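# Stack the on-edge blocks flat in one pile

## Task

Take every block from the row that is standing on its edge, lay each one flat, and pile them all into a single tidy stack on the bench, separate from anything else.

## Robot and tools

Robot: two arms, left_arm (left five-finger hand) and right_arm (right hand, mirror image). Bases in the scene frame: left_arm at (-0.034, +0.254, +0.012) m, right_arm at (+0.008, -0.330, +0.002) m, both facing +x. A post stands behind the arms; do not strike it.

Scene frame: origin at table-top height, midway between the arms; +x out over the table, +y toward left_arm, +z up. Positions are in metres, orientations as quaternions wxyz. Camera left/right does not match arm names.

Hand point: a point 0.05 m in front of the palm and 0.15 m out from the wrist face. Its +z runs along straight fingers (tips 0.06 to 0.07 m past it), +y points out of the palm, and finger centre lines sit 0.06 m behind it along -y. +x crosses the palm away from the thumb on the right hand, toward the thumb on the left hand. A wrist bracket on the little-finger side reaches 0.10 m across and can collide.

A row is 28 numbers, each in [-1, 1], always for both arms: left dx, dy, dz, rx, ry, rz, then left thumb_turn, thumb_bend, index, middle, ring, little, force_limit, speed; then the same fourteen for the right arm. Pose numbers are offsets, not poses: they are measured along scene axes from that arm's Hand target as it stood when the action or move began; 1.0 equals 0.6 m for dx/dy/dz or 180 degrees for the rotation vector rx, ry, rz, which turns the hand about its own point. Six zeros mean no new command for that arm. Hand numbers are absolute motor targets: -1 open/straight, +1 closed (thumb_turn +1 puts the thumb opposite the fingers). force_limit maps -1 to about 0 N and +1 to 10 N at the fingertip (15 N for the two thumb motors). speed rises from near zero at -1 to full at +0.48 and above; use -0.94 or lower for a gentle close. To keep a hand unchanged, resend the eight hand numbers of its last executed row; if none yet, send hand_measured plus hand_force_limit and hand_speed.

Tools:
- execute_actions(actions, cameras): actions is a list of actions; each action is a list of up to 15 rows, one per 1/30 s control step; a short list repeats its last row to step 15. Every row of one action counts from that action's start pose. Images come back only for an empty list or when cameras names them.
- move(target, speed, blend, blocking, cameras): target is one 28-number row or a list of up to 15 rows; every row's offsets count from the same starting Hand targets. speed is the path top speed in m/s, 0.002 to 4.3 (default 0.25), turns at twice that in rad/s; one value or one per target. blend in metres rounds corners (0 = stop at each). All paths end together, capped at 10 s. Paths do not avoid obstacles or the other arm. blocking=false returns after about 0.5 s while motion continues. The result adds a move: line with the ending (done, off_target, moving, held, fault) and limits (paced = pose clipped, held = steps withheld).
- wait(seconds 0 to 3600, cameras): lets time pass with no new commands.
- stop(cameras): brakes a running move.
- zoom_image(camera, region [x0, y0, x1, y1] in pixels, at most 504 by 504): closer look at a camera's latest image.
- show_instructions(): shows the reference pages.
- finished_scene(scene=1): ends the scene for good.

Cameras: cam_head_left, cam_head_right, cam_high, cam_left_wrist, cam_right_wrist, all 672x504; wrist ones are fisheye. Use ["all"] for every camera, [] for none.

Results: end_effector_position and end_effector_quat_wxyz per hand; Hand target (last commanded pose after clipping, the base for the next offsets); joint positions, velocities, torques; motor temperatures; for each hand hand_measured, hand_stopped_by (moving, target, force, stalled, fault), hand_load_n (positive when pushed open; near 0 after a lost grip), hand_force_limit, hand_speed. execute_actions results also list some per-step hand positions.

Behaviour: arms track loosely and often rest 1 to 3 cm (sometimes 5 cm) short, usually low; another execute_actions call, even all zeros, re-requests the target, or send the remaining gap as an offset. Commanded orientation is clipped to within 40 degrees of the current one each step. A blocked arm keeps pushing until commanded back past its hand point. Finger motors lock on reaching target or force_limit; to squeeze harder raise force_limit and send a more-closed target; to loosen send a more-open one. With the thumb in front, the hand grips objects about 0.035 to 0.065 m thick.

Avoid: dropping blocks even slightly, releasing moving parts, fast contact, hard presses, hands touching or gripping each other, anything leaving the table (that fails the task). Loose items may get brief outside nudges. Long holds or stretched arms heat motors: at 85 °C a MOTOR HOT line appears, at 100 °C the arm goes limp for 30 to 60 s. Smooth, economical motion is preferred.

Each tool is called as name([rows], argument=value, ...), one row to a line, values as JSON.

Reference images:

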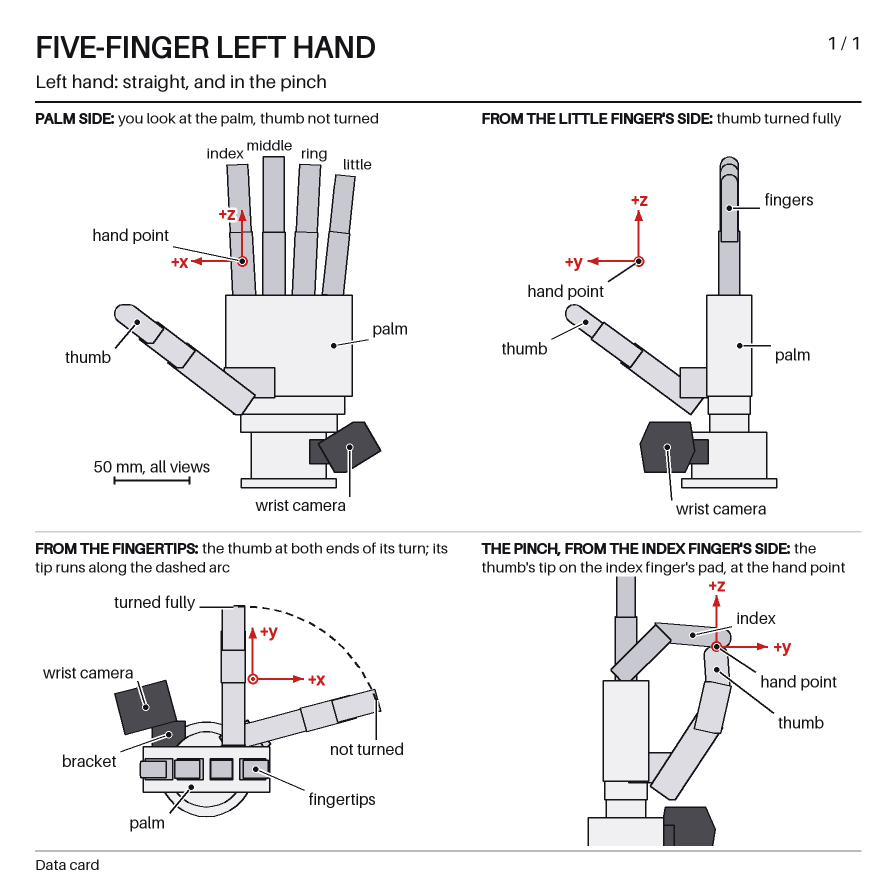

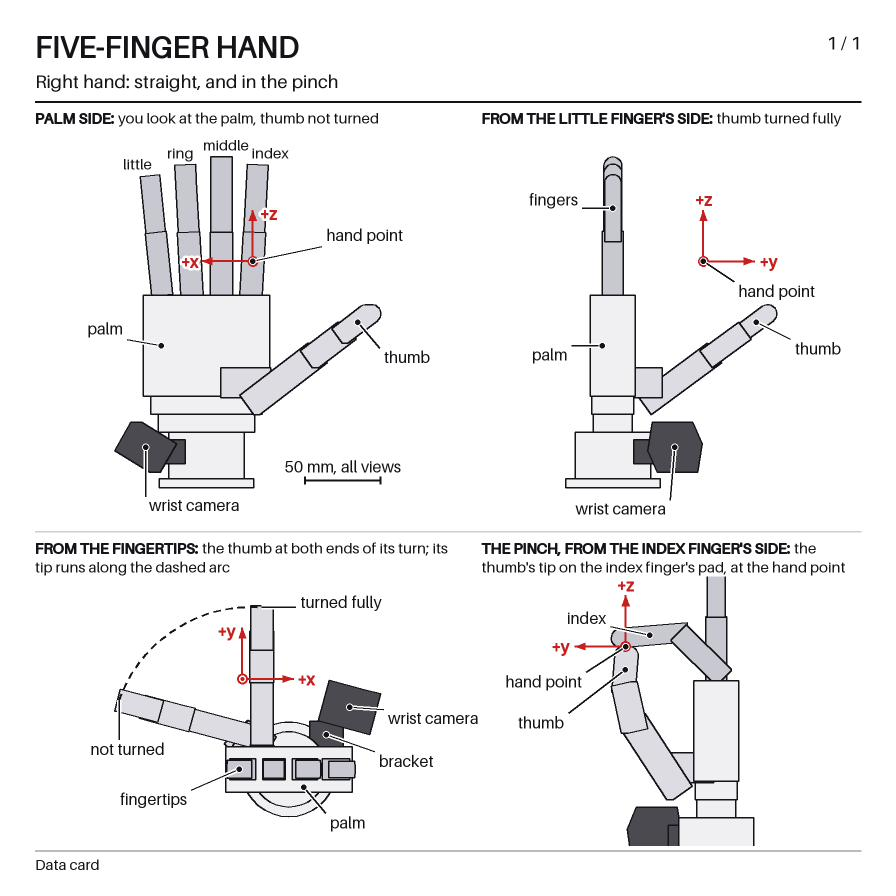

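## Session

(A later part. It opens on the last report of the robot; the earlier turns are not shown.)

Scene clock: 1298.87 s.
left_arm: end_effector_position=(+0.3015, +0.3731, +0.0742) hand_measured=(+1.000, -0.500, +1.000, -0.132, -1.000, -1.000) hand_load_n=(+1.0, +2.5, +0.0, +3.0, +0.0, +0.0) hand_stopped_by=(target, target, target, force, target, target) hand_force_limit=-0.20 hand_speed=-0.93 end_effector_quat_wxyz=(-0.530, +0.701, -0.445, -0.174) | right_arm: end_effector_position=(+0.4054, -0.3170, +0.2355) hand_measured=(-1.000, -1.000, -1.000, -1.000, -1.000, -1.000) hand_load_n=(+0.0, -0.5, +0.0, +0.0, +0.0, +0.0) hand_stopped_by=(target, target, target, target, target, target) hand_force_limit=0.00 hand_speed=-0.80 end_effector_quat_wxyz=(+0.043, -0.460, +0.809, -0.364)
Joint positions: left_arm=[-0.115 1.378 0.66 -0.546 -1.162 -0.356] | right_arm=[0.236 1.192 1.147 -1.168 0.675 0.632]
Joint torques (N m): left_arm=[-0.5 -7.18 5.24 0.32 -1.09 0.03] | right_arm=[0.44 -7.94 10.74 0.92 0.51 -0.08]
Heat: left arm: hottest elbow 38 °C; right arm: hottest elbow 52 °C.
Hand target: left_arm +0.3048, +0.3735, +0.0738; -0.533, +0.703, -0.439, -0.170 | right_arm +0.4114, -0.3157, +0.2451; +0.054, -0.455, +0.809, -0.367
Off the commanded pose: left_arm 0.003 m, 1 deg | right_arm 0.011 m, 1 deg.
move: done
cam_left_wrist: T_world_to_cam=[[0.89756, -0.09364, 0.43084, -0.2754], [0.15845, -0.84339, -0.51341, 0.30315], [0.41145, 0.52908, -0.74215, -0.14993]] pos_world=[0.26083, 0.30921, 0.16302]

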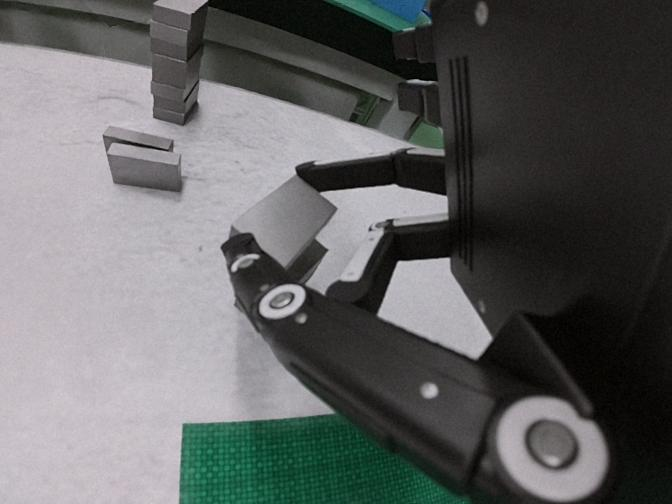

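move([
  [0.0145,-0.006,-0.018, 0,0,0, 1,-0.5,1,0.3,-1,-1,-0.2,-0.93, 0,0,0,0,0,0, -1,-1,-1,-1,-1,-1,0,-0.8],
], speed=[0.05], cameras=["cam_left_wrist"])

zoom_image(camera="cam_left_wrist", region=[180, 160, 360, 340])

Scene clock: 1302.03 s.
left_arm: end_effector_position=(+0.3021, +0.3727, +0.0575) hand_measured=(+1.000, -0.500, +1.000, -0.132, -1.000, -1.000) hand_load_n=(+0.5, +2.0, +0.0, +3.0, +0.0, +0.0) hand_stopped_by=(target, target, target, force, target, target) hand_force_limit=-0.20 hand_speed=-0.93 end_effector_quat_wxyz=(-0.525, +0.701, -0.447, -0.182) | right_arm: end_effector_position=(+0.4054, -0.3170, +0.2355) hand_measured=(-1.000, -1.000, -1.000, -1.000, -1.000, -1.000) hand_load_n=(+0.0, +0.0, +0.0, +0.0, +0.0, +0.0) hand_stopped_by=(target, target, target, target, target, target) hand_force_limit=0.00 hand_speed=-0.80 end_effector_quat_wxyz=(+0.043, -0.460, +0.809, -0.364)
Joint positions: left_arm=[-0.115 1.433 0.66 -0.527 -1.162 -0.374] | right_arm=[0.236 1.192 1.147 -1.168 0.675 0.632]
Joint torques (N m): left_arm=[-1.08 -8 6 0.25 -1.18 0.03] | right_arm=[0.38 -7.88 10.74 0.92 0.51 -0.08]
Heat: left arm: hottest elbow 38 °C; right arm: hottest elbow 52 °C.
Hand target: left_arm +0.3135, +0.3699, +0.0629; -0.533, +0.703, -0.439, -0.170 | right_arm +0.4114, -0.3157, +0.2451; +0.054, -0.455, +0.809, -0.367
Off the commanded pose: left_arm 0.013 m, 2 deg | right_arm 0.011 m, 1 deg.
move: off_target (left_arm)
cam_left_wrist: T_world_to_cam=[[0.90657, -0.08745, 0.41289, -0.27277], [0.1541, -0.84217, -0.51673, 0.29522], [0.39291, 0.53208, -0.75001, -0.15738]] pos_world=[0.26363, 0.30851, 0.14714]

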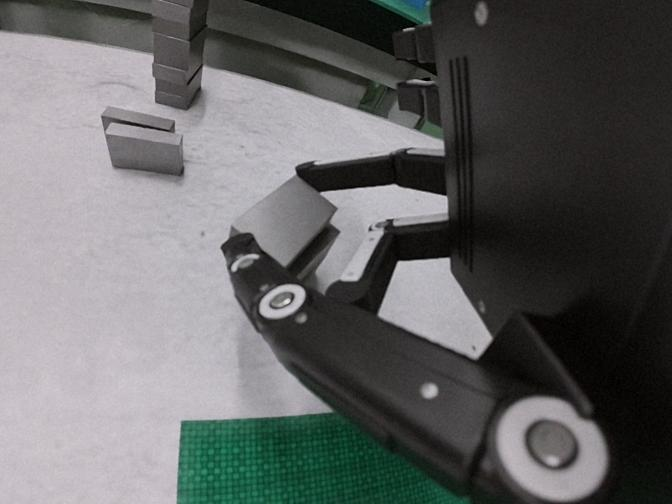

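Scaled by 2.800 from the camera's image (finer frame: 960x720).

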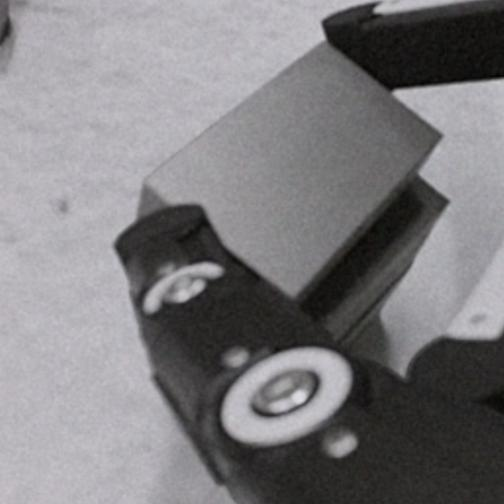

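move([
  [0.0225,0.002,0.026, 0,0,0, 1,-0.5,1,0.3,-1,-1,-0.2,-0.93, 0,0,0,0,0,0, -1,-1,-1,-1,-1,-1,0,-0.8],
  [0.030,0.0,0.030, 0,0,0, 1,-0.5,1,0.3,-1,-1,-0.2,-0.93, 0,0,0,0,0,0, -1,-1,-1,-1,-1,-1,0,-0.8],
], speed=[0.08,0.05], cameras=[])

Scene clock: 1304.80 s.
left_arm: end_effector_position=(+0.3161, +0.3710, +0.0695) hand_measured=(+1.000, -0.500, +1.000, -0.132, -1.000, -1.000) hand_load_n=(+0.5, +2.0, +0.0, +3.0, +0.0, +0.0) hand_stopped_by=(target, target, target, force, target, target) hand_force_limit=-0.20 hand_speed=-0.93 end_effector_quat_wxyz=(-0.527, +0.703, -0.444, -0.177) | right_arm: end_effector_position=(+0.4054, -0.3170, +0.2355) hand_measured=(-1.000, -1.000, -1.000, -1.000, -1.000, -1.000) hand_load_n=(+0.0, +0.0, +0.0, +0.0, +0.0, +0.0) hand_stopped_by=(target, target, target, target, target, target) hand_force_limit=0.00 hand_speed=-0.80 end_effector_quat_wxyz=(+0.043, -0.460, +0.809, -0.364)
Joint positions: left_arm=[-0.115 1.433 0.702 -0.554 -1.162 -0.374] | right_arm=[0.236 1.192 1.147 -1.168 0.675 0.632]
Joint torques (N m): left_arm=[-0.62 -8.23 7.71 -0.43 -1.12 0.2] | right_arm=[0.44 -7.88 10.74 0.92 0.51 -0.08]
Heat: left arm: hottest elbow 38 °C; right arm: hottest elbow 52 °C.
Hand target: left_arm +0.3315, +0.3699, +0.0809; -0.533, +0.703, -0.439, -0.170 | right_arm +0.4114, -0.3157, +0.2451; +0.054, -0.455, +0.809, -0.367
Off the commanded pose: left_arm 0.019 m, 1 deg | right_arm 0.011 m, 1 deg.
move: off_target (left_arm)

move([
  [-0.033,-0.004,-0.0285, 0,0,0, 1,-0.5,1,0.3,-1,-1,-0.2,-0.93, 0,0,0,0,0,0, -1,-1,-1,-1,-1,-1,0,-0.8],
], speed=[0.05], cameras=["cam_left_wrist"])

zoom_image(camera="cam_left_wrist", region=[180, 160, 360, 340])

Scene clock: 1308.33 s.
left_arm: end_effector_position=(+0.3058, +0.3719, +0.0612) hand_measured=(+1.000, -0.500, +1.000, -0.132, -1.000, -1.000) hand_load_n=(+0.5, +2.0, +0.0, +3.0, +0.0, +0.0) hand_stopped_by=(target, target, target, force, target, target) hand_force_limit=-0.20 hand_speed=-0.93 end_effector_quat_wxyz=(-0.525, +0.704, -0.443, -0.180) | right_arm: end_effector_position=(+0.4054, -0.3170, +0.2355) hand_measured=(-1.000, -1.000, -1.000, -1.000, -1.000, -1.000) hand_load_n=(+0.0, +0.0, +0.0, +0.0, +0.0, +0.0) hand_stopped_by=(target, target, target, target, target, target) hand_force_limit=0.00 hand_speed=-0.80 end_effector_quat_wxyz=(+0.043, -0.460, +0.809, -0.364)
Joint positions: left_arm=[-0.116 1.433 0.675 -0.548 -1.163 -0.393] | right_arm=[0.236 1.192 1.147 -1.168 0.675 0.632]
Joint torques (N m): left_arm=[-1.61 -8.35 5.07 0.25 -1.24 0.04] | right_arm=[0.44 -7.88 10.74 0.92 0.51 -0.08]
Heat: left arm: hottest elbow 38 °C; right arm: hottest elbow 52 °C.
Hand target: left_arm +0.3117, +0.3675, +0.0638; -0.533, +0.703, -0.439, -0.170 | right_arm +0.4114, -0.3157, +0.2451; +0.054, -0.455, +0.809, -0.367
Off the commanded pose: left_arm 0.008 m, 1 deg | right_arm 0.011 m, 1 deg.
move: done
cam_left_wrist: T_world_to_cam=[[0.90277, -0.08026, 0.42257, -0.27988], [0.16526, -0.84229, -0.51306, 0.29221], [0.39711, 0.53301, -0.74713, -0.15749]] pos_world=[0.26691, 0.3076, 0.15052]

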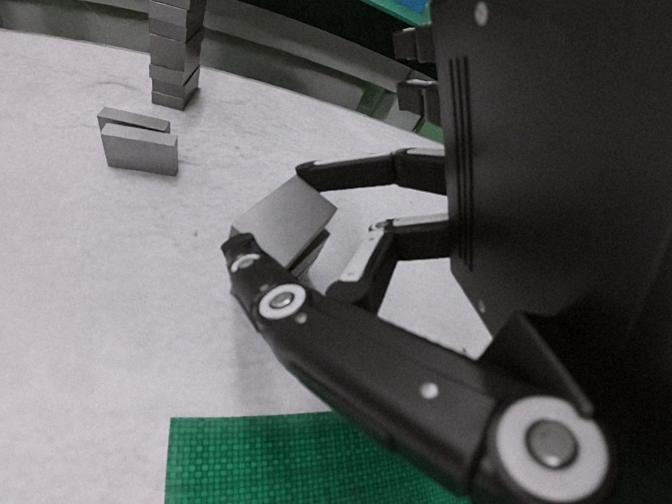

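Scaled by 2.800 from the camera's image (finer frame: 960x720).

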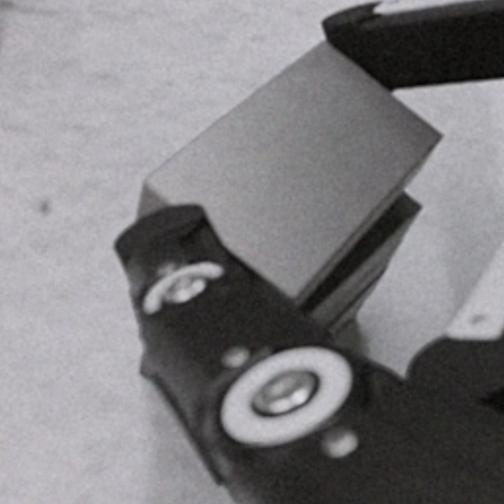

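zoom_image(camera="cam_left_wrist", region=[275, 205, 345, 285])

Scaled by 6.300 from the camera's image (finer frame: 960x720).

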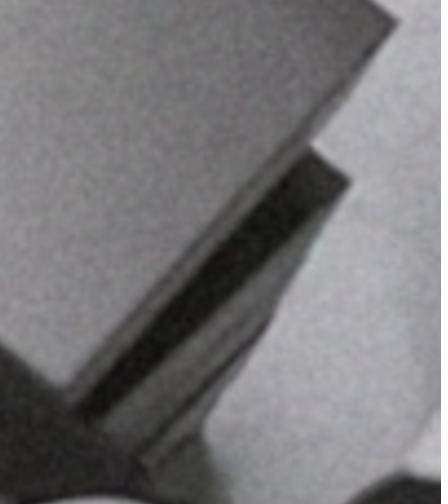

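move([
  [0.0085,-0.0033,-0.0045, 0,0,-0.0194, 1,-0.5,1,0.3,-1,-1,-0.2,-0.93, 0,0,0,0,0,0, -1,-1,-1,-1,-1,-1,0,-0.8],
], speed=[0.05], cameras=["cam_left_wrist"])

zoom_image(camera="cam_left_wrist", region=[225, 165, 345, 285])

Scene clock: 1313.07 s.
left_arm: end_effector_position=(+0.3121, +0.3701, +0.0543) hand_measured=(+1.000, -0.500, +1.000, -0.132, -1.000, -1.000) hand_load_n=(+0.5, +2.0, +0.0, +3.0, -0.5, +0.0) hand_stopped_by=(target, target, target, force, target, target) hand_force_limit=-0.20 hand_speed=-0.93 end_effector_quat_wxyz=(-0.532, +0.692, -0.460, -0.166) | right_arm: end_effector_position=(+0.4054, -0.3170, +0.2355) hand_measured=(-1.000, -1.000, -1.000, -1.000, -1.000, -1.000) hand_load_n=(+0.0, +0.0, +0.0, +0.0, +0.0, -0.5) hand_stopped_by=(target, target, target, target, target, target) hand_force_limit=0.00 hand_speed=-0.80 end_effector_quat_wxyz=(+0.043, -0.460, +0.809, -0.364)
Joint positions: left_arm=[-0.121 1.433 0.638 -0.405 -1.151 -0.279] | right_arm=[0.236 1.192 1.147 -1.168 0.675 0.632]
Joint torques (N m): left_arm=[-1.55 -9.58 4.74 0.42 -0.93 0.24] | right_arm=[0.44 -7.94 10.74 0.92 0.51 -0.08]
Heat: left arm: hottest elbow 38 °C; right arm: hottest elbow 52 °C.
Hand target: left_arm +0.3168, +0.3656, +0.0611; -0.538, +0.689, -0.460, -0.154 | right_arm +0.4114, -0.3157, +0.2451; +0.054, -0.455, +0.809, -0.367
Off the commanded pose: left_arm 0.009 m, 2 deg | right_arm 0.011 m, 1 deg.
move: done
cam_left_wrist: T_world_to_cam=[[0.89602, -0.12861, 0.42498, -0.26291], [0.12261, -0.84824, -0.51522, 0.30182], [0.42675, 0.51376, -0.74427, -0.16648]] pos_world=[0.26961, 0.30773, 0.14333]

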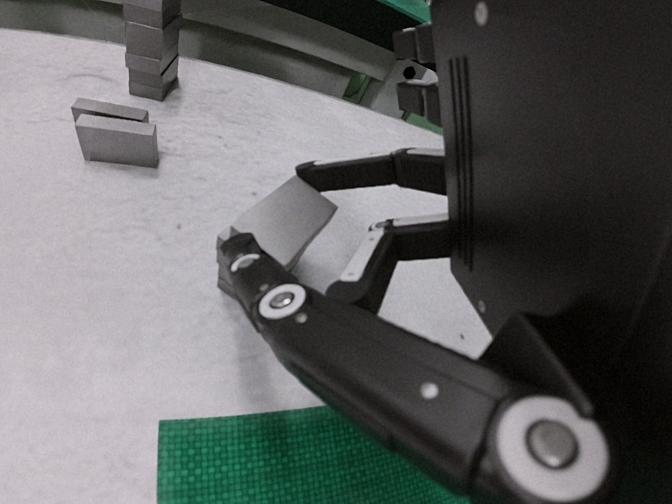

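Scaled by 4.200 from the camera's image (finer frame: 960x720).

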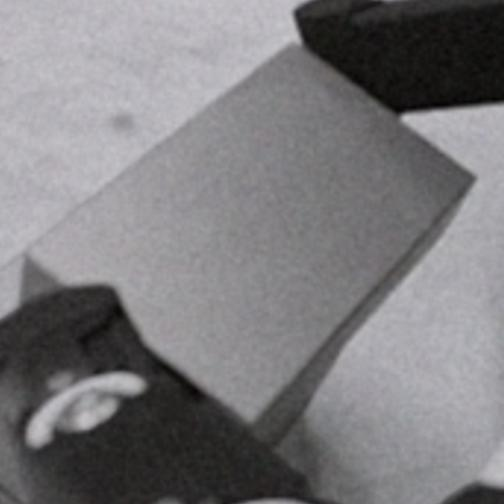

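zoom_image(camera="cam_left_wrist", region=[200, 160, 350, 310])

Scaled by 3.360 from the camera's image (finer frame: 960x720).

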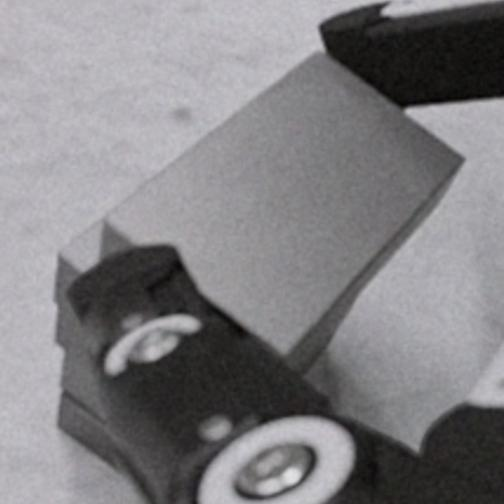

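move([
  [-0.004,0.0,0.018, 0,0,0, 1,-0.5,1,0.3,-1,-1,-0.2,-0.93, 0,0,0,0,0,0, -1,-1,-1,-1,-1,-1,0,-0.8],
], speed=[0.05], cameras=[])

Scene clock: 1316.13 s.
left_arm: end_effector_position=(+0.3113, +0.3701, +0.0644) hand_measured=(+1.000, -0.500, +1.000, -0.132, -1.000, -1.000) hand_load_n=(+1.0, +2.0, +0.0, +3.0, +0.0, +0.0) hand_stopped_by=(target, target, target, force, target, target) hand_force_limit=-0.20 hand_speed=-0.93 end_effector_quat_wxyz=(-0.534, +0.694, -0.456, -0.160) | right_arm: end_effector_position=(+0.4054, -0.3170, +0.2355) hand_measured=(-1.000, -1.000, -1.000, -1.000, -1.000, -1.000) hand_load_n=(+0.0, +0.0, +0.0, +0.0, +0.0, +0.0) hand_stopped_by=(target, target, target, target, target, target) hand_force_limit=0.00 hand_speed=-0.80 end_effector_quat_wxyz=(+0.043, -0.460, +0.809, -0.364)
Joint positions: left_arm=[-0.121 1.398 0.638 -0.424 -1.15 -0.279] | right_arm=[0.236 1.192 1.147 -1.168 0.675 0.632]
Joint torques (N m): left_arm=[-1.61 -9.17 5.3 -0.29 -0.98 0.22] | right_arm=[0.38 -7.94 10.74 0.94 0.51 -0.08]
Heat: left arm: hottest elbow 38 °C; right arm: hottest elbow 52 °C.
Hand target: left_arm +0.3143, +0.3656, +0.0719; -0.538, +0.689, -0.460, -0.154 | right_arm +0.4114, -0.3157, +0.2451; +0.054, -0.455, +0.809, -0.367
Off the commanded pose: left_arm 0.009 m, 1 deg | right_arm 0.011 m, 1 deg.
move: done

move([
  [-0.0015,0.0,-0.0165, 0,0,0, 1,-0.5,1,0.3,-1,-1,-0.2,-0.93, 0,0,0,0,0,0, -1,-1,-1,-1,-1,-1,0,-0.8],
], speed=[0.04], cameras=["cam_left_wrist"])

zoom_image(camera="cam_left_wrist", region=[200, 160, 350, 310])

Scene clock: 1317.90 s.
left_arm: end_effector_position=(+0.3096, +0.3700, +0.0621) hand_measured=(+1.000, -0.500, +1.000, -0.132, -1.000, -1.000) hand_load_n=(+0.5, +2.0, +0.0, +3.0, +0.0, +0.0) hand_stopped_by=(target, target, target, force, target, target) hand_force_limit=-0.20 hand_speed=-0.93 end_effector_quat_wxyz=(-0.535, +0.694, -0.456, -0.158) | right_arm: end_effector_position=(+0.4054, -0.3170, +0.2355) hand_measured=(-1.000, -1.000, -1.000, -1.000, -1.000, -1.000) hand_load_n=(+0.0, +0.0, +0.0, +0.0, +0.0, +0.0) hand_stopped_by=(target, target, target, target, target, target) hand_force_limit=0.00 hand_speed=-0.80 end_effector_quat_wxyz=(+0.043, -0.460, +0.809, -0.364)
Joint positions: left_arm=[-0.122 1.398 0.63 -0.412 -1.15 -0.279] | right_arm=[0.236 1.192 1.147 -1.168 0.675 0.632]
Joint torques (N m): left_arm=[-1.67 -7.41 5.01 0.43 -0.98 0.2] | right_arm=[0.44 -7.88 10.74 0.94 0.51 -0.08]
Heat: left arm: hottest elbow 38 °C; right arm: hottest elbow 52 °C.
Hand target: left_arm +0.3135, +0.3655, +0.0620; -0.538, +0.689, -0.461, -0.154 | right_arm +0.4114, -0.3157, +0.2451; +0.054, -0.455, +0.809, -0.367
Off the commanded pose: left_arm 0.006 m, 1 deg | right_arm 0.011 m, 1 deg.
move: done
cam_left_wrist: T_world_to_cam=[[0.88784, -0.12836, 0.44188, -0.26262], [0.13093, -0.85014, -0.51001, 0.30381], [0.44113, 0.51067, -0.73799, -0.16325]] pos_world=[0.2654, 0.30794, 0.15051]

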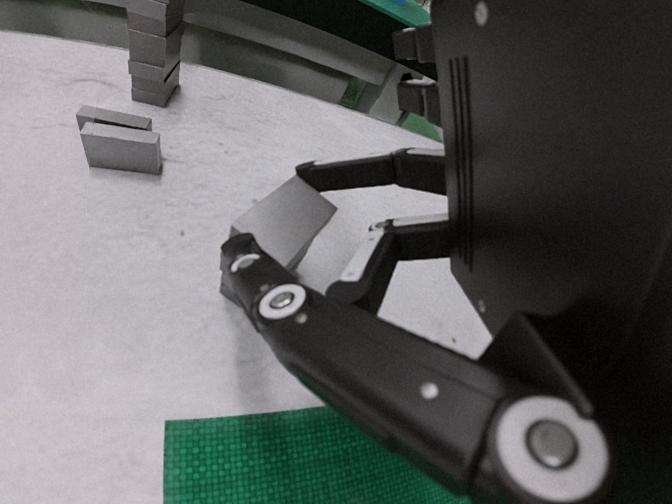

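Scaled by 3.360 from the camera's image (finer frame: 960x720).

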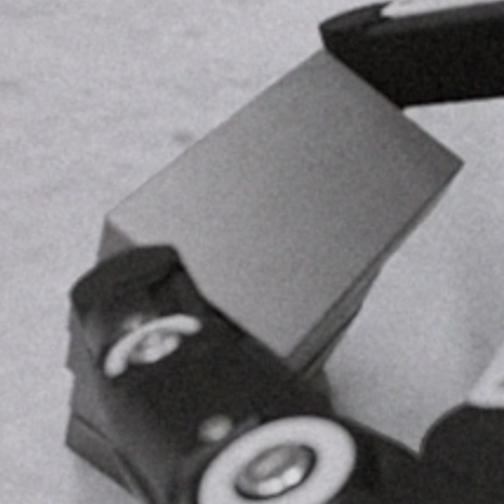

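move([
  [-0.004,0.0,-0.013, 0,0,0, 1,-0.5,1,0.3,-1,-1,-0.2,-0.93, 0,0,0,0,0,0, -1,-1,-1,-1,-1,-1,0,-0.8],
], speed=[0.04], cameras=["cam_left_wrist"])

zoom_image(camera="cam_left_wrist", region=[200, 160, 350, 310])

Scene clock: 1320.37 s.
left_arm: end_effector_position=(+0.3071, +0.3700, +0.0547) hand_measured=(+1.000, -0.500, +1.000, -0.132, -1.000, -1.000) hand_load_n=(+0.0, +2.0, +0.0, +3.0, +0.0, +0.5) hand_stopped_by=(target, target, target, force, target, target) hand_force_limit=-0.20 hand_speed=-0.93 end_effector_quat_wxyz=(-0.535, +0.693, -0.456, -0.159) | right_arm: end_effector_position=(+0.4054, -0.3170, +0.2355) hand_measured=(-1.000, -1.000, -1.000, -1.000, -1.000, -1.000) hand_load_n=(-0.5, +0.0, +0.0, +0.0, +0.0, +0.0) hand_stopped_by=(target, target, target, target, target, target) hand_force_limit=0.00 hand_speed=-0.80 end_effector_quat_wxyz=(+0.043, -0.460, +0.809, -0.364)
Joint positions: left_arm=[-0.123 1.411 0.615 -0.387 -1.15 -0.279] | right_arm=[0.236 1.192 1.147 -1.168 0.675 0.632]
Joint torques (N m): left_arm=[-1.61 -7.3 4.88 0.47 -1 0.17] | right_arm=[0.38 -7.88 10.74 0.92 0.51 -0.08]
Heat: left arm: hottest elbow 38 °C; right arm: hottest elbow 52 °C.
Hand target: left_arm +0.3110, +0.3655, +0.0542; -0.538, +0.689, -0.461, -0.154 | right_arm +0.4114, -0.3157, +0.2451; +0.054, -0.455, +0.809, -0.367
Off the commanded pose: left_arm 0.006 m, 1 deg | right_arm 0.011 m, 1 deg.
move: done
cam_left_wrist: T_world_to_cam=[[0.88837, -0.12946, 0.4405, -0.25664], [0.12919, -0.85018, -0.5104, 0.3009], [0.44058, 0.51033, -0.73855, -0.16724]] pos_world=[0.2628, 0.30794, 0.14311]

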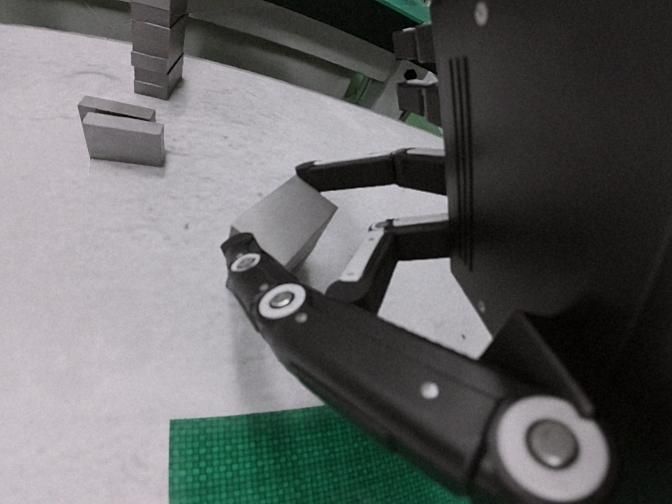

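Scaled by 3.360 from the camera's image (finer frame: 960x720).

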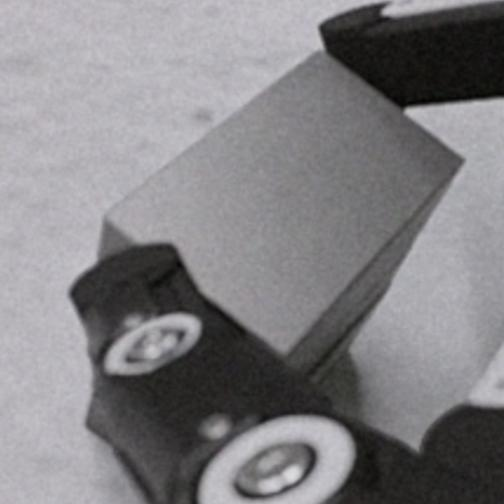

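move([
  [0.001,0.0,-0.006, 0,0,0, 1,-0.5,1,0.3,-1,-1,-0.2,-0.93, 0,0,0,0,0,0, -1,-1,-1,-1,-1,-1,0,-0.8],
  [0.001,0.0,-0.008, 0,0,0, 1,-0.5,1,-0.15,-1,-1,-0.5,-0.95, 0,0,0,0,0,0, -1,-1,-1,-1,-1,-1,0,-0.8],
], speed=[0.03,0.03], cameras=["cam_left_wrist"])

zoom_image(camera="cam_left_wrist", region=[200, 160, 350, 310])

Scene clock: 1322.47 s.
left_arm: end_effector_position=(+0.3094, +0.3695, +0.0529) hand_measured=(+1.000, -0.500, +1.000, -0.150, -1.000, -1.000) hand_load_n=(-0.5, +0.5, +0.0, +0.0, +0.0, +0.0) hand_stopped_by=(target, target, target, target, target, target) hand_force_limit=-0.50 hand_speed=-0.95 end_effector_quat_wxyz=(-0.536, +0.693, -0.456, -0.156) | right_arm: end_effector_position=(+0.4054, -0.3170, +0.2355) hand_measured=(-1.000, -1.000, -1.000, -1.000, -1.000, -1.000) hand_load_n=(+0.0, +0.0, +0.0, +0.0, +0.0, +0.0) hand_stopped_by=(target, target, target, target, target, target) hand_force_limit=0.00 hand_speed=-0.80 end_effector_quat_wxyz=(+0.043, -0.460, +0.809, -0.364)
Joint positions: left_arm=[-0.124 1.418 0.615 -0.371 -1.151 -0.276] | right_arm=[0.236 1.192 1.147 -1.168 0.675 0.632]
Joint torques (N m): left_arm=[-1.49 -6.95 4.62 0.57 -0.98 0.15] | right_arm=[0.44 -7.88 10.73 0.94 0.51 -0.08]
Heat: left arm: hottest elbow 38 °C; right arm: hottest elbow 52 °C.
Hand target: left_arm +0.3116, +0.3655, +0.0493; -0.538, +0.689, -0.461, -0.154 | right_arm +0.4114, -0.3157, +0.2451; +0.054, -0.455, +0.809, -0.367
Off the commanded pose: left_arm 0.006 m, 1 deg | right_arm 0.011 m, 1 deg.
move: done
cam_left_wrist: T_world_to_cam=[[0.88579, -0.1311, 0.44518, -0.25687], [0.13037, -0.85035, -0.50982, 0.29904], [0.44539, 0.50963, -0.73614, -0.17076]] pos_world=[0.2646, 0.30764, 0.14111]

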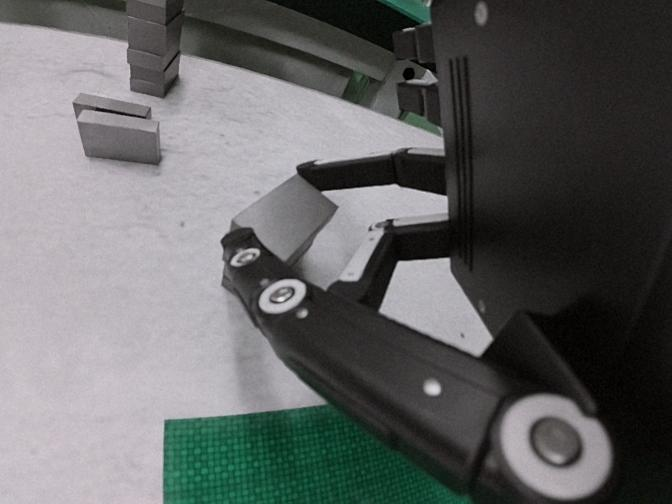

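Scaled by 3.360 from the camera's image (finer frame: 960x720).

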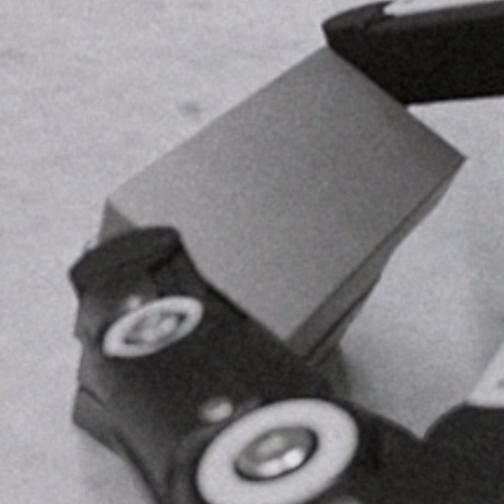

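move([
  [0,0.0,0, 0,0,0, 1,-0.5,1,-0.2,-1,-1,-0.5,-0.9, 0,0,0,0,0,0, -1,-1,-1,-1,-1,-1,0,-0.8],
  [0,0.0,0, 0,0,0, 1,-0.5,1,-0.4,-1,-1,-0.5,-0.8, 0,0,0,0,0,0, -1,-1,-1,-1,-1,-1,0,-0.8],
  [0.0265,-0.001,0.0265, 0,0,0, 1,-0.5,1,-0.4,-1,-1,-0.5,-0.8, 0,0,0,0,0,0, -1,-1,-1,-1,-1,-1,0,-0.8],
  [0.0265,-0.001,0.10, 0,0,0, 1,-0.5,1,-0.4,-1,-1,-0.5,-0.8, 0,0,0,0,0,0, -1,-1,-1,-1,-1,-1,0,-0.8],
  [0.10,-0.005,0.09, 0,0,0, 1,-0.5,1,-0.4,-1,-1,-0.5,-0.8, 0,0,0,0,0,0, -1,-1,-1,-1,-1,-1,0,-0.8],
], speed=[0.03,0.03,0.2,0.08,0.2], blend=[0,0,0.002,0.01,0], cameras=["cam_left_wrist"])

zoom_image(camera="cam_left_wrist", region=[60, 130, 280, 320])

Scene clock: 1326.10 s.
left_arm: end_effector_position=(+0.3578, +0.3636, +0.0934) hand_measured=(+1.000, -0.500, +1.000, -0.400, -1.000, -1.000) hand_load_n=(+0.0, +0.0, +0.0, +0.0, +0.0, +0.0) hand_stopped_by=(target, target, target, target, target, target) hand_force_limit=-0.50 hand_speed=-0.80 end_effector_quat_wxyz=(-0.532, +0.687, -0.467, -0.165) | right_arm: end_effector_position=(+0.4054, -0.3170, +0.2355) hand_measured=(-1.000, -1.000, -1.000, -1.000, -1.000, -1.000) hand_load_n=(+0.0, +0.0, +0.0, +0.0, -0.5, +0.0) hand_stopped_by=(target, target, target, target, target, target) hand_force_limit=0.00 hand_speed=-0.80 end_effector_quat_wxyz=(+0.043, -0.460, +0.809, -0.364)
Joint positions: left_arm=[-0.124 1.457 0.798 -0.523 -1.148 -0.25] | right_arm=[0.236 1.192 1.147 -1.168 0.675 0.632]
Joint torques (N m): left_arm=[-0.5 -9.41 7.46 0.28 -0.85 0.21] | right_arm=[0.44 -7.94 10.74 0.92 0.51 -0.08]
Heat: left arm: hottest elbow 38 °C; right arm: hottest elbow 52 °C.
Hand target: left_arm +0.3717, +0.3625, +0.1035; -0.538, +0.689, -0.461, -0.154 | right_arm +0.4114, -0.3157, +0.2451; +0.054, -0.455, +0.809, -0.367
Off the commanded pose: left_arm 0.017 m, 2 deg | right_arm 0.011 m, 1 deg.
move: off_target (left_arm)
cam_left_wrist: T_world_to_cam=[[0.89736, -0.14281, 0.41756, -0.31589], [0.10606, -0.84867, -0.51818, 0.31722], [0.42837, 0.50928, -0.74642, -0.15225]] pos_world=[0.31504, 0.30164, 0.18264]

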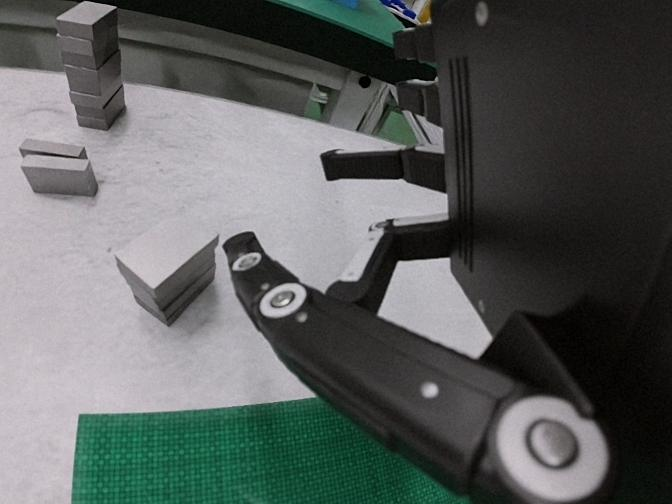

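Scaled by 2.291 from the camera's image (finer frame: 960x720).

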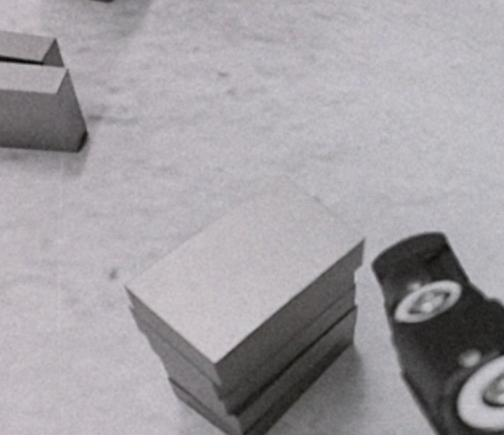

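move([
  [0,0.0,0.06, 0,0,0, 1,-0.5,1,-0.45,-1,-1,-0.5,-0.9, 0,0,0,0,0,0, -1,-1,-1,-1,-1,-1,0,-0.8],
  [-0.261,0.125,0.05, -0.2221,-0.1244,-0.2026, 1,-0.5,1,-0.45,-1,-1,-0.5,-0.9, 0,0,0,0,0,0, -1,-1,-1,-1,-1,-1,0,-0.8],
  [-0.261,0.125,0.0, -0.2221,-0.1244,-0.2026, 1,-0.5,1,-0.45,-1,-1,-0.5,-0.9, 0,0,0,0,0,0, -1,-1,-1,-1,-1,-1,0,-0.8],
], speed=[0.15,0.2,0.12], blend=[0.02,0.01,0], cameras=["cam_left_wrist"])

zoom_image(camera="cam_left_wrist", region=[20, 90, 220, 250])

Scene clock: 1331.90 s.
left_arm: end_effector_position=(+0.2135, +0.4320, +0.1012) hand_measured=(+1.000, -0.500, +1.000, -0.450, -1.000, -1.000) hand_load_n=(+0.0, +0.0, +0.0, -0.5, -0.5, +0.0) hand_stopped_by=(target, target, target, target, target, target) hand_force_limit=-0.50 hand_speed=-0.90 end_effector_quat_wxyz=(-0.363, +0.675, -0.560, +0.314) | right_arm: end_effector_position=(+0.4054, -0.3170, +0.2355) hand_measured=(-1.000, -1.000, -1.000, -1.000, -1.000, -1.000) hand_load_n=(+0.0, +0.0, +0.0, +0.0, +0.0, +0.0) hand_stopped_by=(target, target, target, target, target, target) hand_force_limit=0.00 hand_speed=-0.80 end_effector_quat_wxyz=(+0.043, -0.460, +0.809, -0.364)
Joint positions: left_arm=[1.035 0.845 0.405 -0.34 0.698 0.545] | right_arm=[0.236 1.192 1.147 -1.168 0.675 0.632]
Joint torques (N m): left_arm=[-0.09 -1.96 6.86 1.2 0.44 0.16] | right_arm=[0.44 -7.94 10.74 0.92 0.51 -0.08]
Heat: left arm: hottest elbow 38 °C; right arm: hottest elbow 52 °C.
Hand target: left_arm +0.2151, +0.4375, +0.1034; -0.372, +0.669, -0.562, +0.312 | right_arm +0.4114, -0.3157, +0.2451; +0.054, -0.455, +0.809, -0.367
Off the commanded pose: left_arm 0.006 m, 1 deg | right_arm 0.011 m, 1 deg.
move: done; blend cut to 0.018 m at target 1
cam_left_wrist: T_world_to_cam=[[0.51726, -0.11786, 0.84768, -0.15306], [-0.40417, -0.9067, 0.12056, 0.46393], [0.75438, -0.40497, -0.51663, 0.18262]] pos_world=[0.12891, 0.47657, 0.16816]

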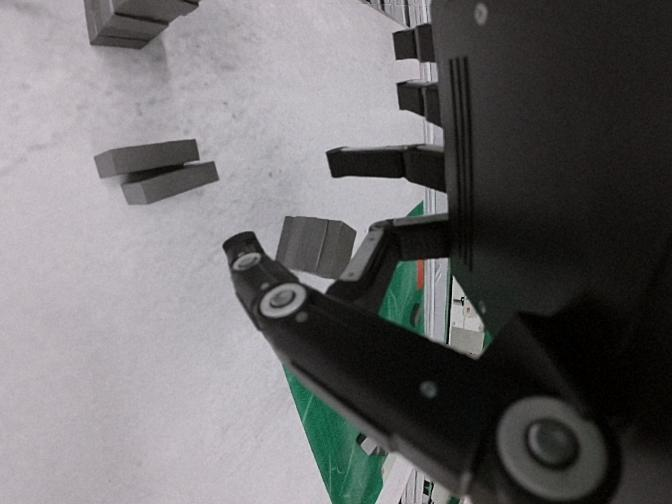

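Scaled by 2.520 from the camera's image (finer frame: 960x720).

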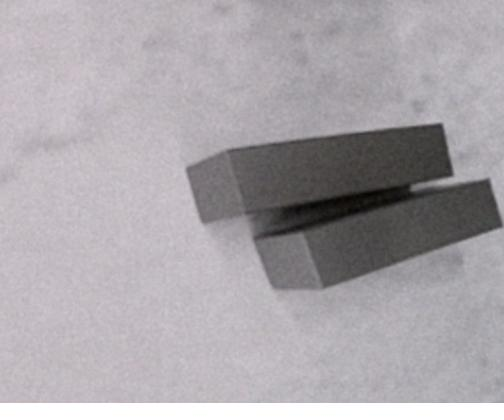

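move([
  [-0.0193,0.0317,-0.045, 0,0,-0.0278, 1,-0.56,1,-0.45,-1,-1,-0.5,-0.9, 0,0,0,0,0,0, -1,-1,-1,-1,-1,-1,0,-0.8],
  [-0.0193,0.0317,-0.085, 0,0,-0.0278, 1,-0.56,1,-0.45,-1,-1,-0.5,-0.9, 0,0,0,0,0,0, -1,-1,-1,-1,-1,-1,0,-0.8],
], speed=[0.1,0.06], blend=[0,0], cameras=["cam_left_wrist"])

zoom_image(camera="cam_left_wrist", region=[130, 110, 370, 290])

Scene clock: 1337.53 s.
left_arm: end_effector_position=(+0.2041, +0.4509, +0.0523) hand_measured=(+1.000, -0.560, +1.000, -0.450, -1.000, -1.000) hand_load_n=(+0.0, +0.0, +0.0, +0.0, +0.5, +0.0) hand_stopped_by=(target, target, target, target, target, target) hand_force_limit=-0.50 hand_speed=-0.90 end_effector_quat_wxyz=(-0.350, +0.647, -0.591, +0.332) | right_arm: end_effector_position=(+0.4054, -0.3170, +0.2355) hand_measured=(-1.000, -1.000, -1.000, -1.000, -1.000, -1.000) hand_load_n=(+0.0, +0.0, +0.0, +0.0, +0.0, +0.0) hand_stopped_by=(target, target, target, target, target, target) hand_force_limit=0.00 hand_speed=-0.80 end_effector_quat_wxyz=(+0.043, -0.460, +0.809, -0.364)
Joint positions: left_arm=[1.131 1.079 0.389 -0.219 0.826 0.74] | right_arm=[0.236 1.192 1.147 -1.168 0.675 0.632]
Joint torques (N m): left_arm=[0.32 -3.6 5.67 0.96 0.53 0.16] | right_arm=[0.44 -7.88 10.74 0.94 0.51 -0.08]
Heat: left arm: hottest elbow 38 °C; right arm: hottest elbow 52 °C.
Hand target: left_arm +0.2035, +0.4565, +0.0525; -0.358, +0.644, -0.591, +0.328 | right_arm +0.4114, -0.3157, +0.2451; +0.054, -0.455, +0.809, -0.367
Off the commanded pose: left_arm 0.006 m, 1 deg | right_arm 0.011 m, 1 deg.
move: done
cam_left_wrist: T_world_to_cam=[[0.50022, -0.16869, 0.84931, -0.07827], [-0.48791, -0.86522, 0.11552, 0.48182], [0.71535, -0.47217, -0.5151, 0.21035]] pos_world=[0.12377, 0.503, 0.11917]

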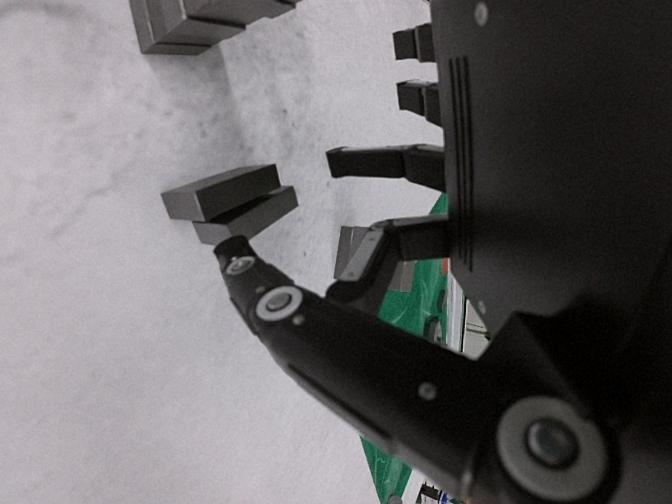

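Scaled by 2.100 from the camera's image (finer frame: 960x720).

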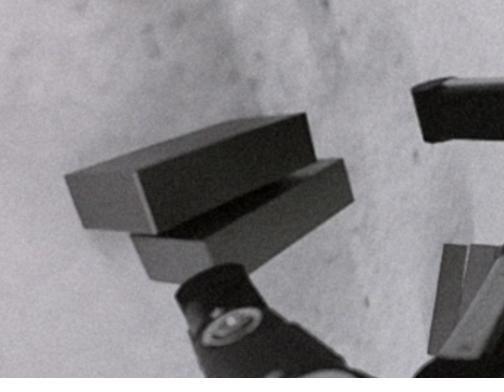

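move([
  [-0.0075,0.0015,-0.004, 0,0,0, 1,-0.56,1,-0.45,-1,-1,-0.5,-0.9, 0,0,0,0,0,0, -1,-1,-1,-1,-1,-1,0,-0.8],
  [-0.0075,0.0015,-0.034, 0,0,0, 1,-0.56,1,-0.45,-1,-1,-0.5,-0.9, 0,0,0,0,0,0, -1,-1,-1,-1,-1,-1,0,-0.8],
], speed=[0.05,0.05], blend=[0,0], cameras=["cam_left_wrist"])

zoom_image(camera="cam_left_wrist", region=[180, 120, 430, 320])

Scene clock: 1341.27 s.
left_arm: end_effector_position=(+0.2002, +0.4521, +0.0324) hand_measured=(+1.000, -0.560, +1.000, -0.450, -1.000, -1.000) hand_load_n=(+0.0, +0.0, +0.0, +0.0, +0.0, +0.0) hand_stopped_by=(target, target, target, target, target, target) hand_force_limit=-0.50 hand_speed=-0.90 end_effector_quat_wxyz=(-0.350, +0.646, -0.591, +0.332) | right_arm: end_effector_position=(+0.4054, -0.3170, +0.2355) hand_measured=(-1.000, -1.000, -1.000, -1.000, -1.000, -1.000) hand_load_n=(+0.0, +0.0, +0.0, +0.0, +0.0, +0.0) hand_stopped_by=(target, target, target, target, target, target) hand_force_limit=0.00 hand_speed=-0.80 end_effector_quat_wxyz=(+0.043, -0.460, +0.809, -0.364)
Joint positions: left_arm=[1.148 1.144 0.361 -0.141 0.837 0.761] | right_arm=[0.236 1.192 1.147 -1.168 0.675 0.632]
Joint torques (N m): left_arm=[0.38 -3.84 5.18 0.95 0.55 0.16] | right_arm=[0.44 -7.88 10.74 0.94 0.51 -0.08]
Heat: left arm: hottest elbow 38 °C; right arm: hottest elbow 52 °C.
Hand target: left_arm +0.1990, +0.4574, +0.0320; -0.358, +0.644, -0.591, +0.328 | right_arm +0.4114, -0.3157, +0.2451; +0.054, -0.455, +0.809, -0.367
Off the commanded pose: left_arm 0.005 m, 1 deg | right_arm 0.011 m, 1 deg.
move: done
cam_left_wrist: T_world_to_cam=[[0.49953, -0.16999, 0.84946, -0.05841], [-0.48897, -0.86475, 0.11449, 0.48327], [0.71511, -0.47255, -0.51509, 0.20362]] pos_world=[0.11987, 0.5042, 0.09917]

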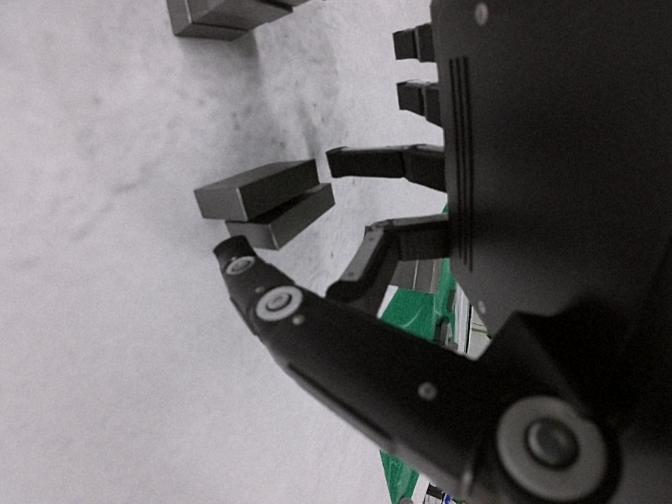

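Scaled by 2.016 from the camera's image (finer frame: 960x720).

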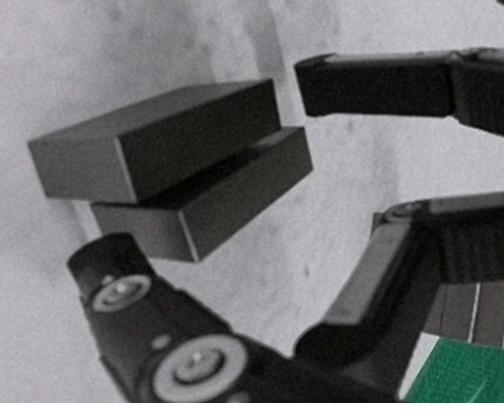

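move(target=[0,0,0,0,0,0,1,-0.5,1,-0.45,-1,-1,-0.7,-0.9,0,0,0,0,0,0,-1,-1,-1,-1,-1,-1,0,-0.8], cameras=["cam_left_wrist"])

zoom_image(camera="cam_left_wrist", region=[180, 120, 430, 320])

Scene clock: 1346.03 s.
left_arm: end_effector_position=(+0.2002, +0.4521, +0.0324) hand_measured=(+1.000, -0.500, +1.000, -0.450, -1.000, -1.000) hand_load_n=(+0.0, +0.0, +0.0, +0.0, +0.0, +0.0) hand_stopped_by=(target, target, target, target, target, target) hand_force_limit=-0.70 hand_speed=-0.90 end_effector_quat_wxyz=(-0.350, +0.646, -0.591, +0.332) | right_arm: end_effector_position=(+0.4054, -0.3170, +0.2355) hand_measured=(-1.000, -1.000, -1.000, -1.000, -1.000, -1.000) hand_load_n=(+0.0, +0.0, +0.0, +0.0, +0.0, +0.0) hand_stopped_by=(target, target, target, target, target, target) hand_force_limit=0.00 hand_speed=-0.80 end_effector_quat_wxyz=(+0.043, -0.460, +0.809, -0.364)
Joint positions: left_arm=[1.148 1.144 0.361 -0.141 0.837 0.761] | right_arm=[0.236 1.192 1.147 -1.168 0.675 0.632]
Joint torques (N m): left_arm=[0.38 -3.9 5.16 0.96 0.55 0.16] | right_arm=[0.44 -7.94 10.74 0.94 0.51 -0.08]
Heat: left arm: hottest elbow 38 °C; right arm: hottest elbow 52 °C.
Hand target: left_arm +0.1990, +0.4574, +0.0320; -0.358, +0.644, -0.591, +0.328 | right_arm +0.4114, -0.3157, +0.2451; +0.054, -0.455, +0.809, -0.367
Off the commanded pose: left_arm 0.005 m, 1 deg | right_arm 0.011 m, 1 deg.
move: done
cam_left_wrist: T_world_to_cam=[[0.49953, -0.16999, 0.84946, -0.05841], [-0.48897, -0.86475, 0.11449, 0.48327], [0.71511, -0.47255, -0.51509, 0.20362]] pos_world=[0.11987, 0.5042, 0.09917]

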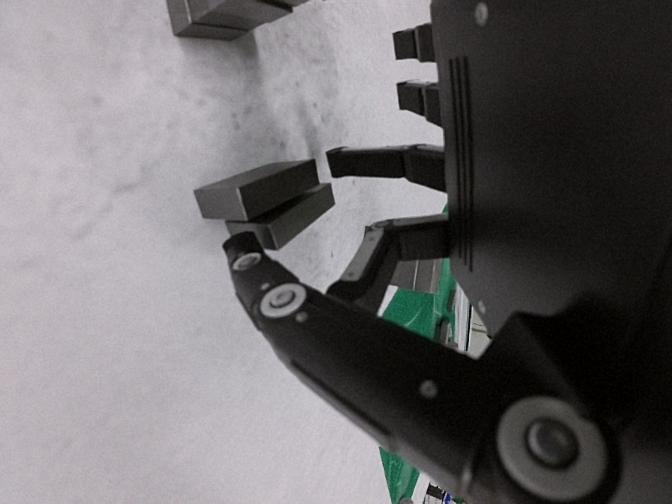

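Scaled by 2.016 from the camera's image (finer frame: 960x720).

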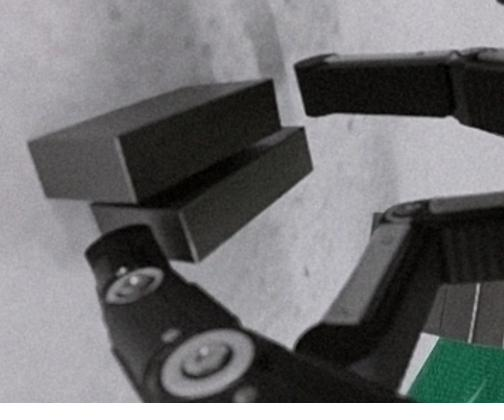

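move(target=[0,0,0,0,0,0,1,-0.5,1,0.15,-1,-1,-0.55,-0.93,0,0,0,0,0,0,-1,-1,-1,-1,-1,-1,0,-0.8], cameras=["cam_left_wrist"])

zoom_image(camera="cam_left_wrist", region=[180, 120, 430, 320])

Scene clock: 1349.37 s.
left_arm: end_effector_position=(+0.2002, +0.4520, +0.0324) hand_measured=(+1.000, -0.500, +1.000, -0.142, -1.000, -1.000) hand_load_n=(+0.0, +1.0, +0.0, +2.0, +0.0, +0.0) hand_stopped_by=(target, target, target, force, target, target) hand_force_limit=-0.55 hand_speed=-0.93 end_effector_quat_wxyz=(-0.350, +0.646, -0.591, +0.332) | right_arm: end_effector_position=(+0.4054, -0.3170, +0.2355) hand_measured=(-1.000, -1.000, -1.000, -1.000, -1.000, -1.000) hand_load_n=(+0.0, +0.0, +0.0, +0.0, +0.0, +0.0) hand_stopped_by=(target, target, target, target, target, target) hand_force_limit=0.00 hand_speed=-0.80 end_effector_quat_wxyz=(+0.043, -0.460, +0.809, -0.364)
Joint positions: left_arm=[1.148 1.144 0.361 -0.141 0.838 0.761] | right_arm=[0.236 1.192 1.147 -1.168 0.675 0.632]
Joint torques (N m): left_arm=[0.38 -3.84 5.16 0.95 0.53 0.16] | right_arm=[0.44 -7.88 10.74 0.92 0.51 -0.08]
Heat: left arm: hottest elbow 38 °C; right arm: hottest elbow 52 °C.
Hand target: left_arm +0.1990, +0.4574, +0.0320; -0.358, +0.644, -0.591, +0.328 | right_arm +0.4114, -0.3157, +0.2451; +0.054, -0.455, +0.809, -0.367
Off the commanded pose: left_arm 0.006 m, 1 deg | right_arm 0.011 m, 1 deg.
move: done
cam_left_wrist: T_world_to_cam=[[0.49926, -0.16996, 0.84962, -0.05841], [-0.48918, -0.86464, 0.11449, 0.48323], [0.71515, -0.47278, -0.51482, 0.2037]] pos_world=[0.11987, 0.5042, 0.09917]

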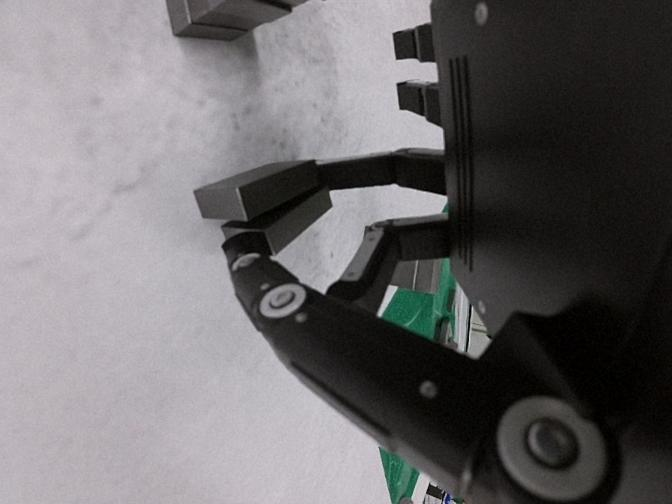

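Scaled by 2.016 from the camera's image (finer frame: 960x720).

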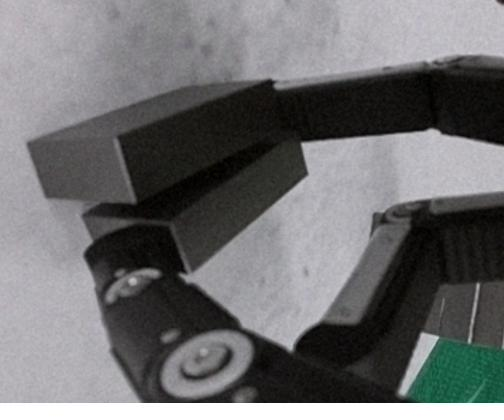

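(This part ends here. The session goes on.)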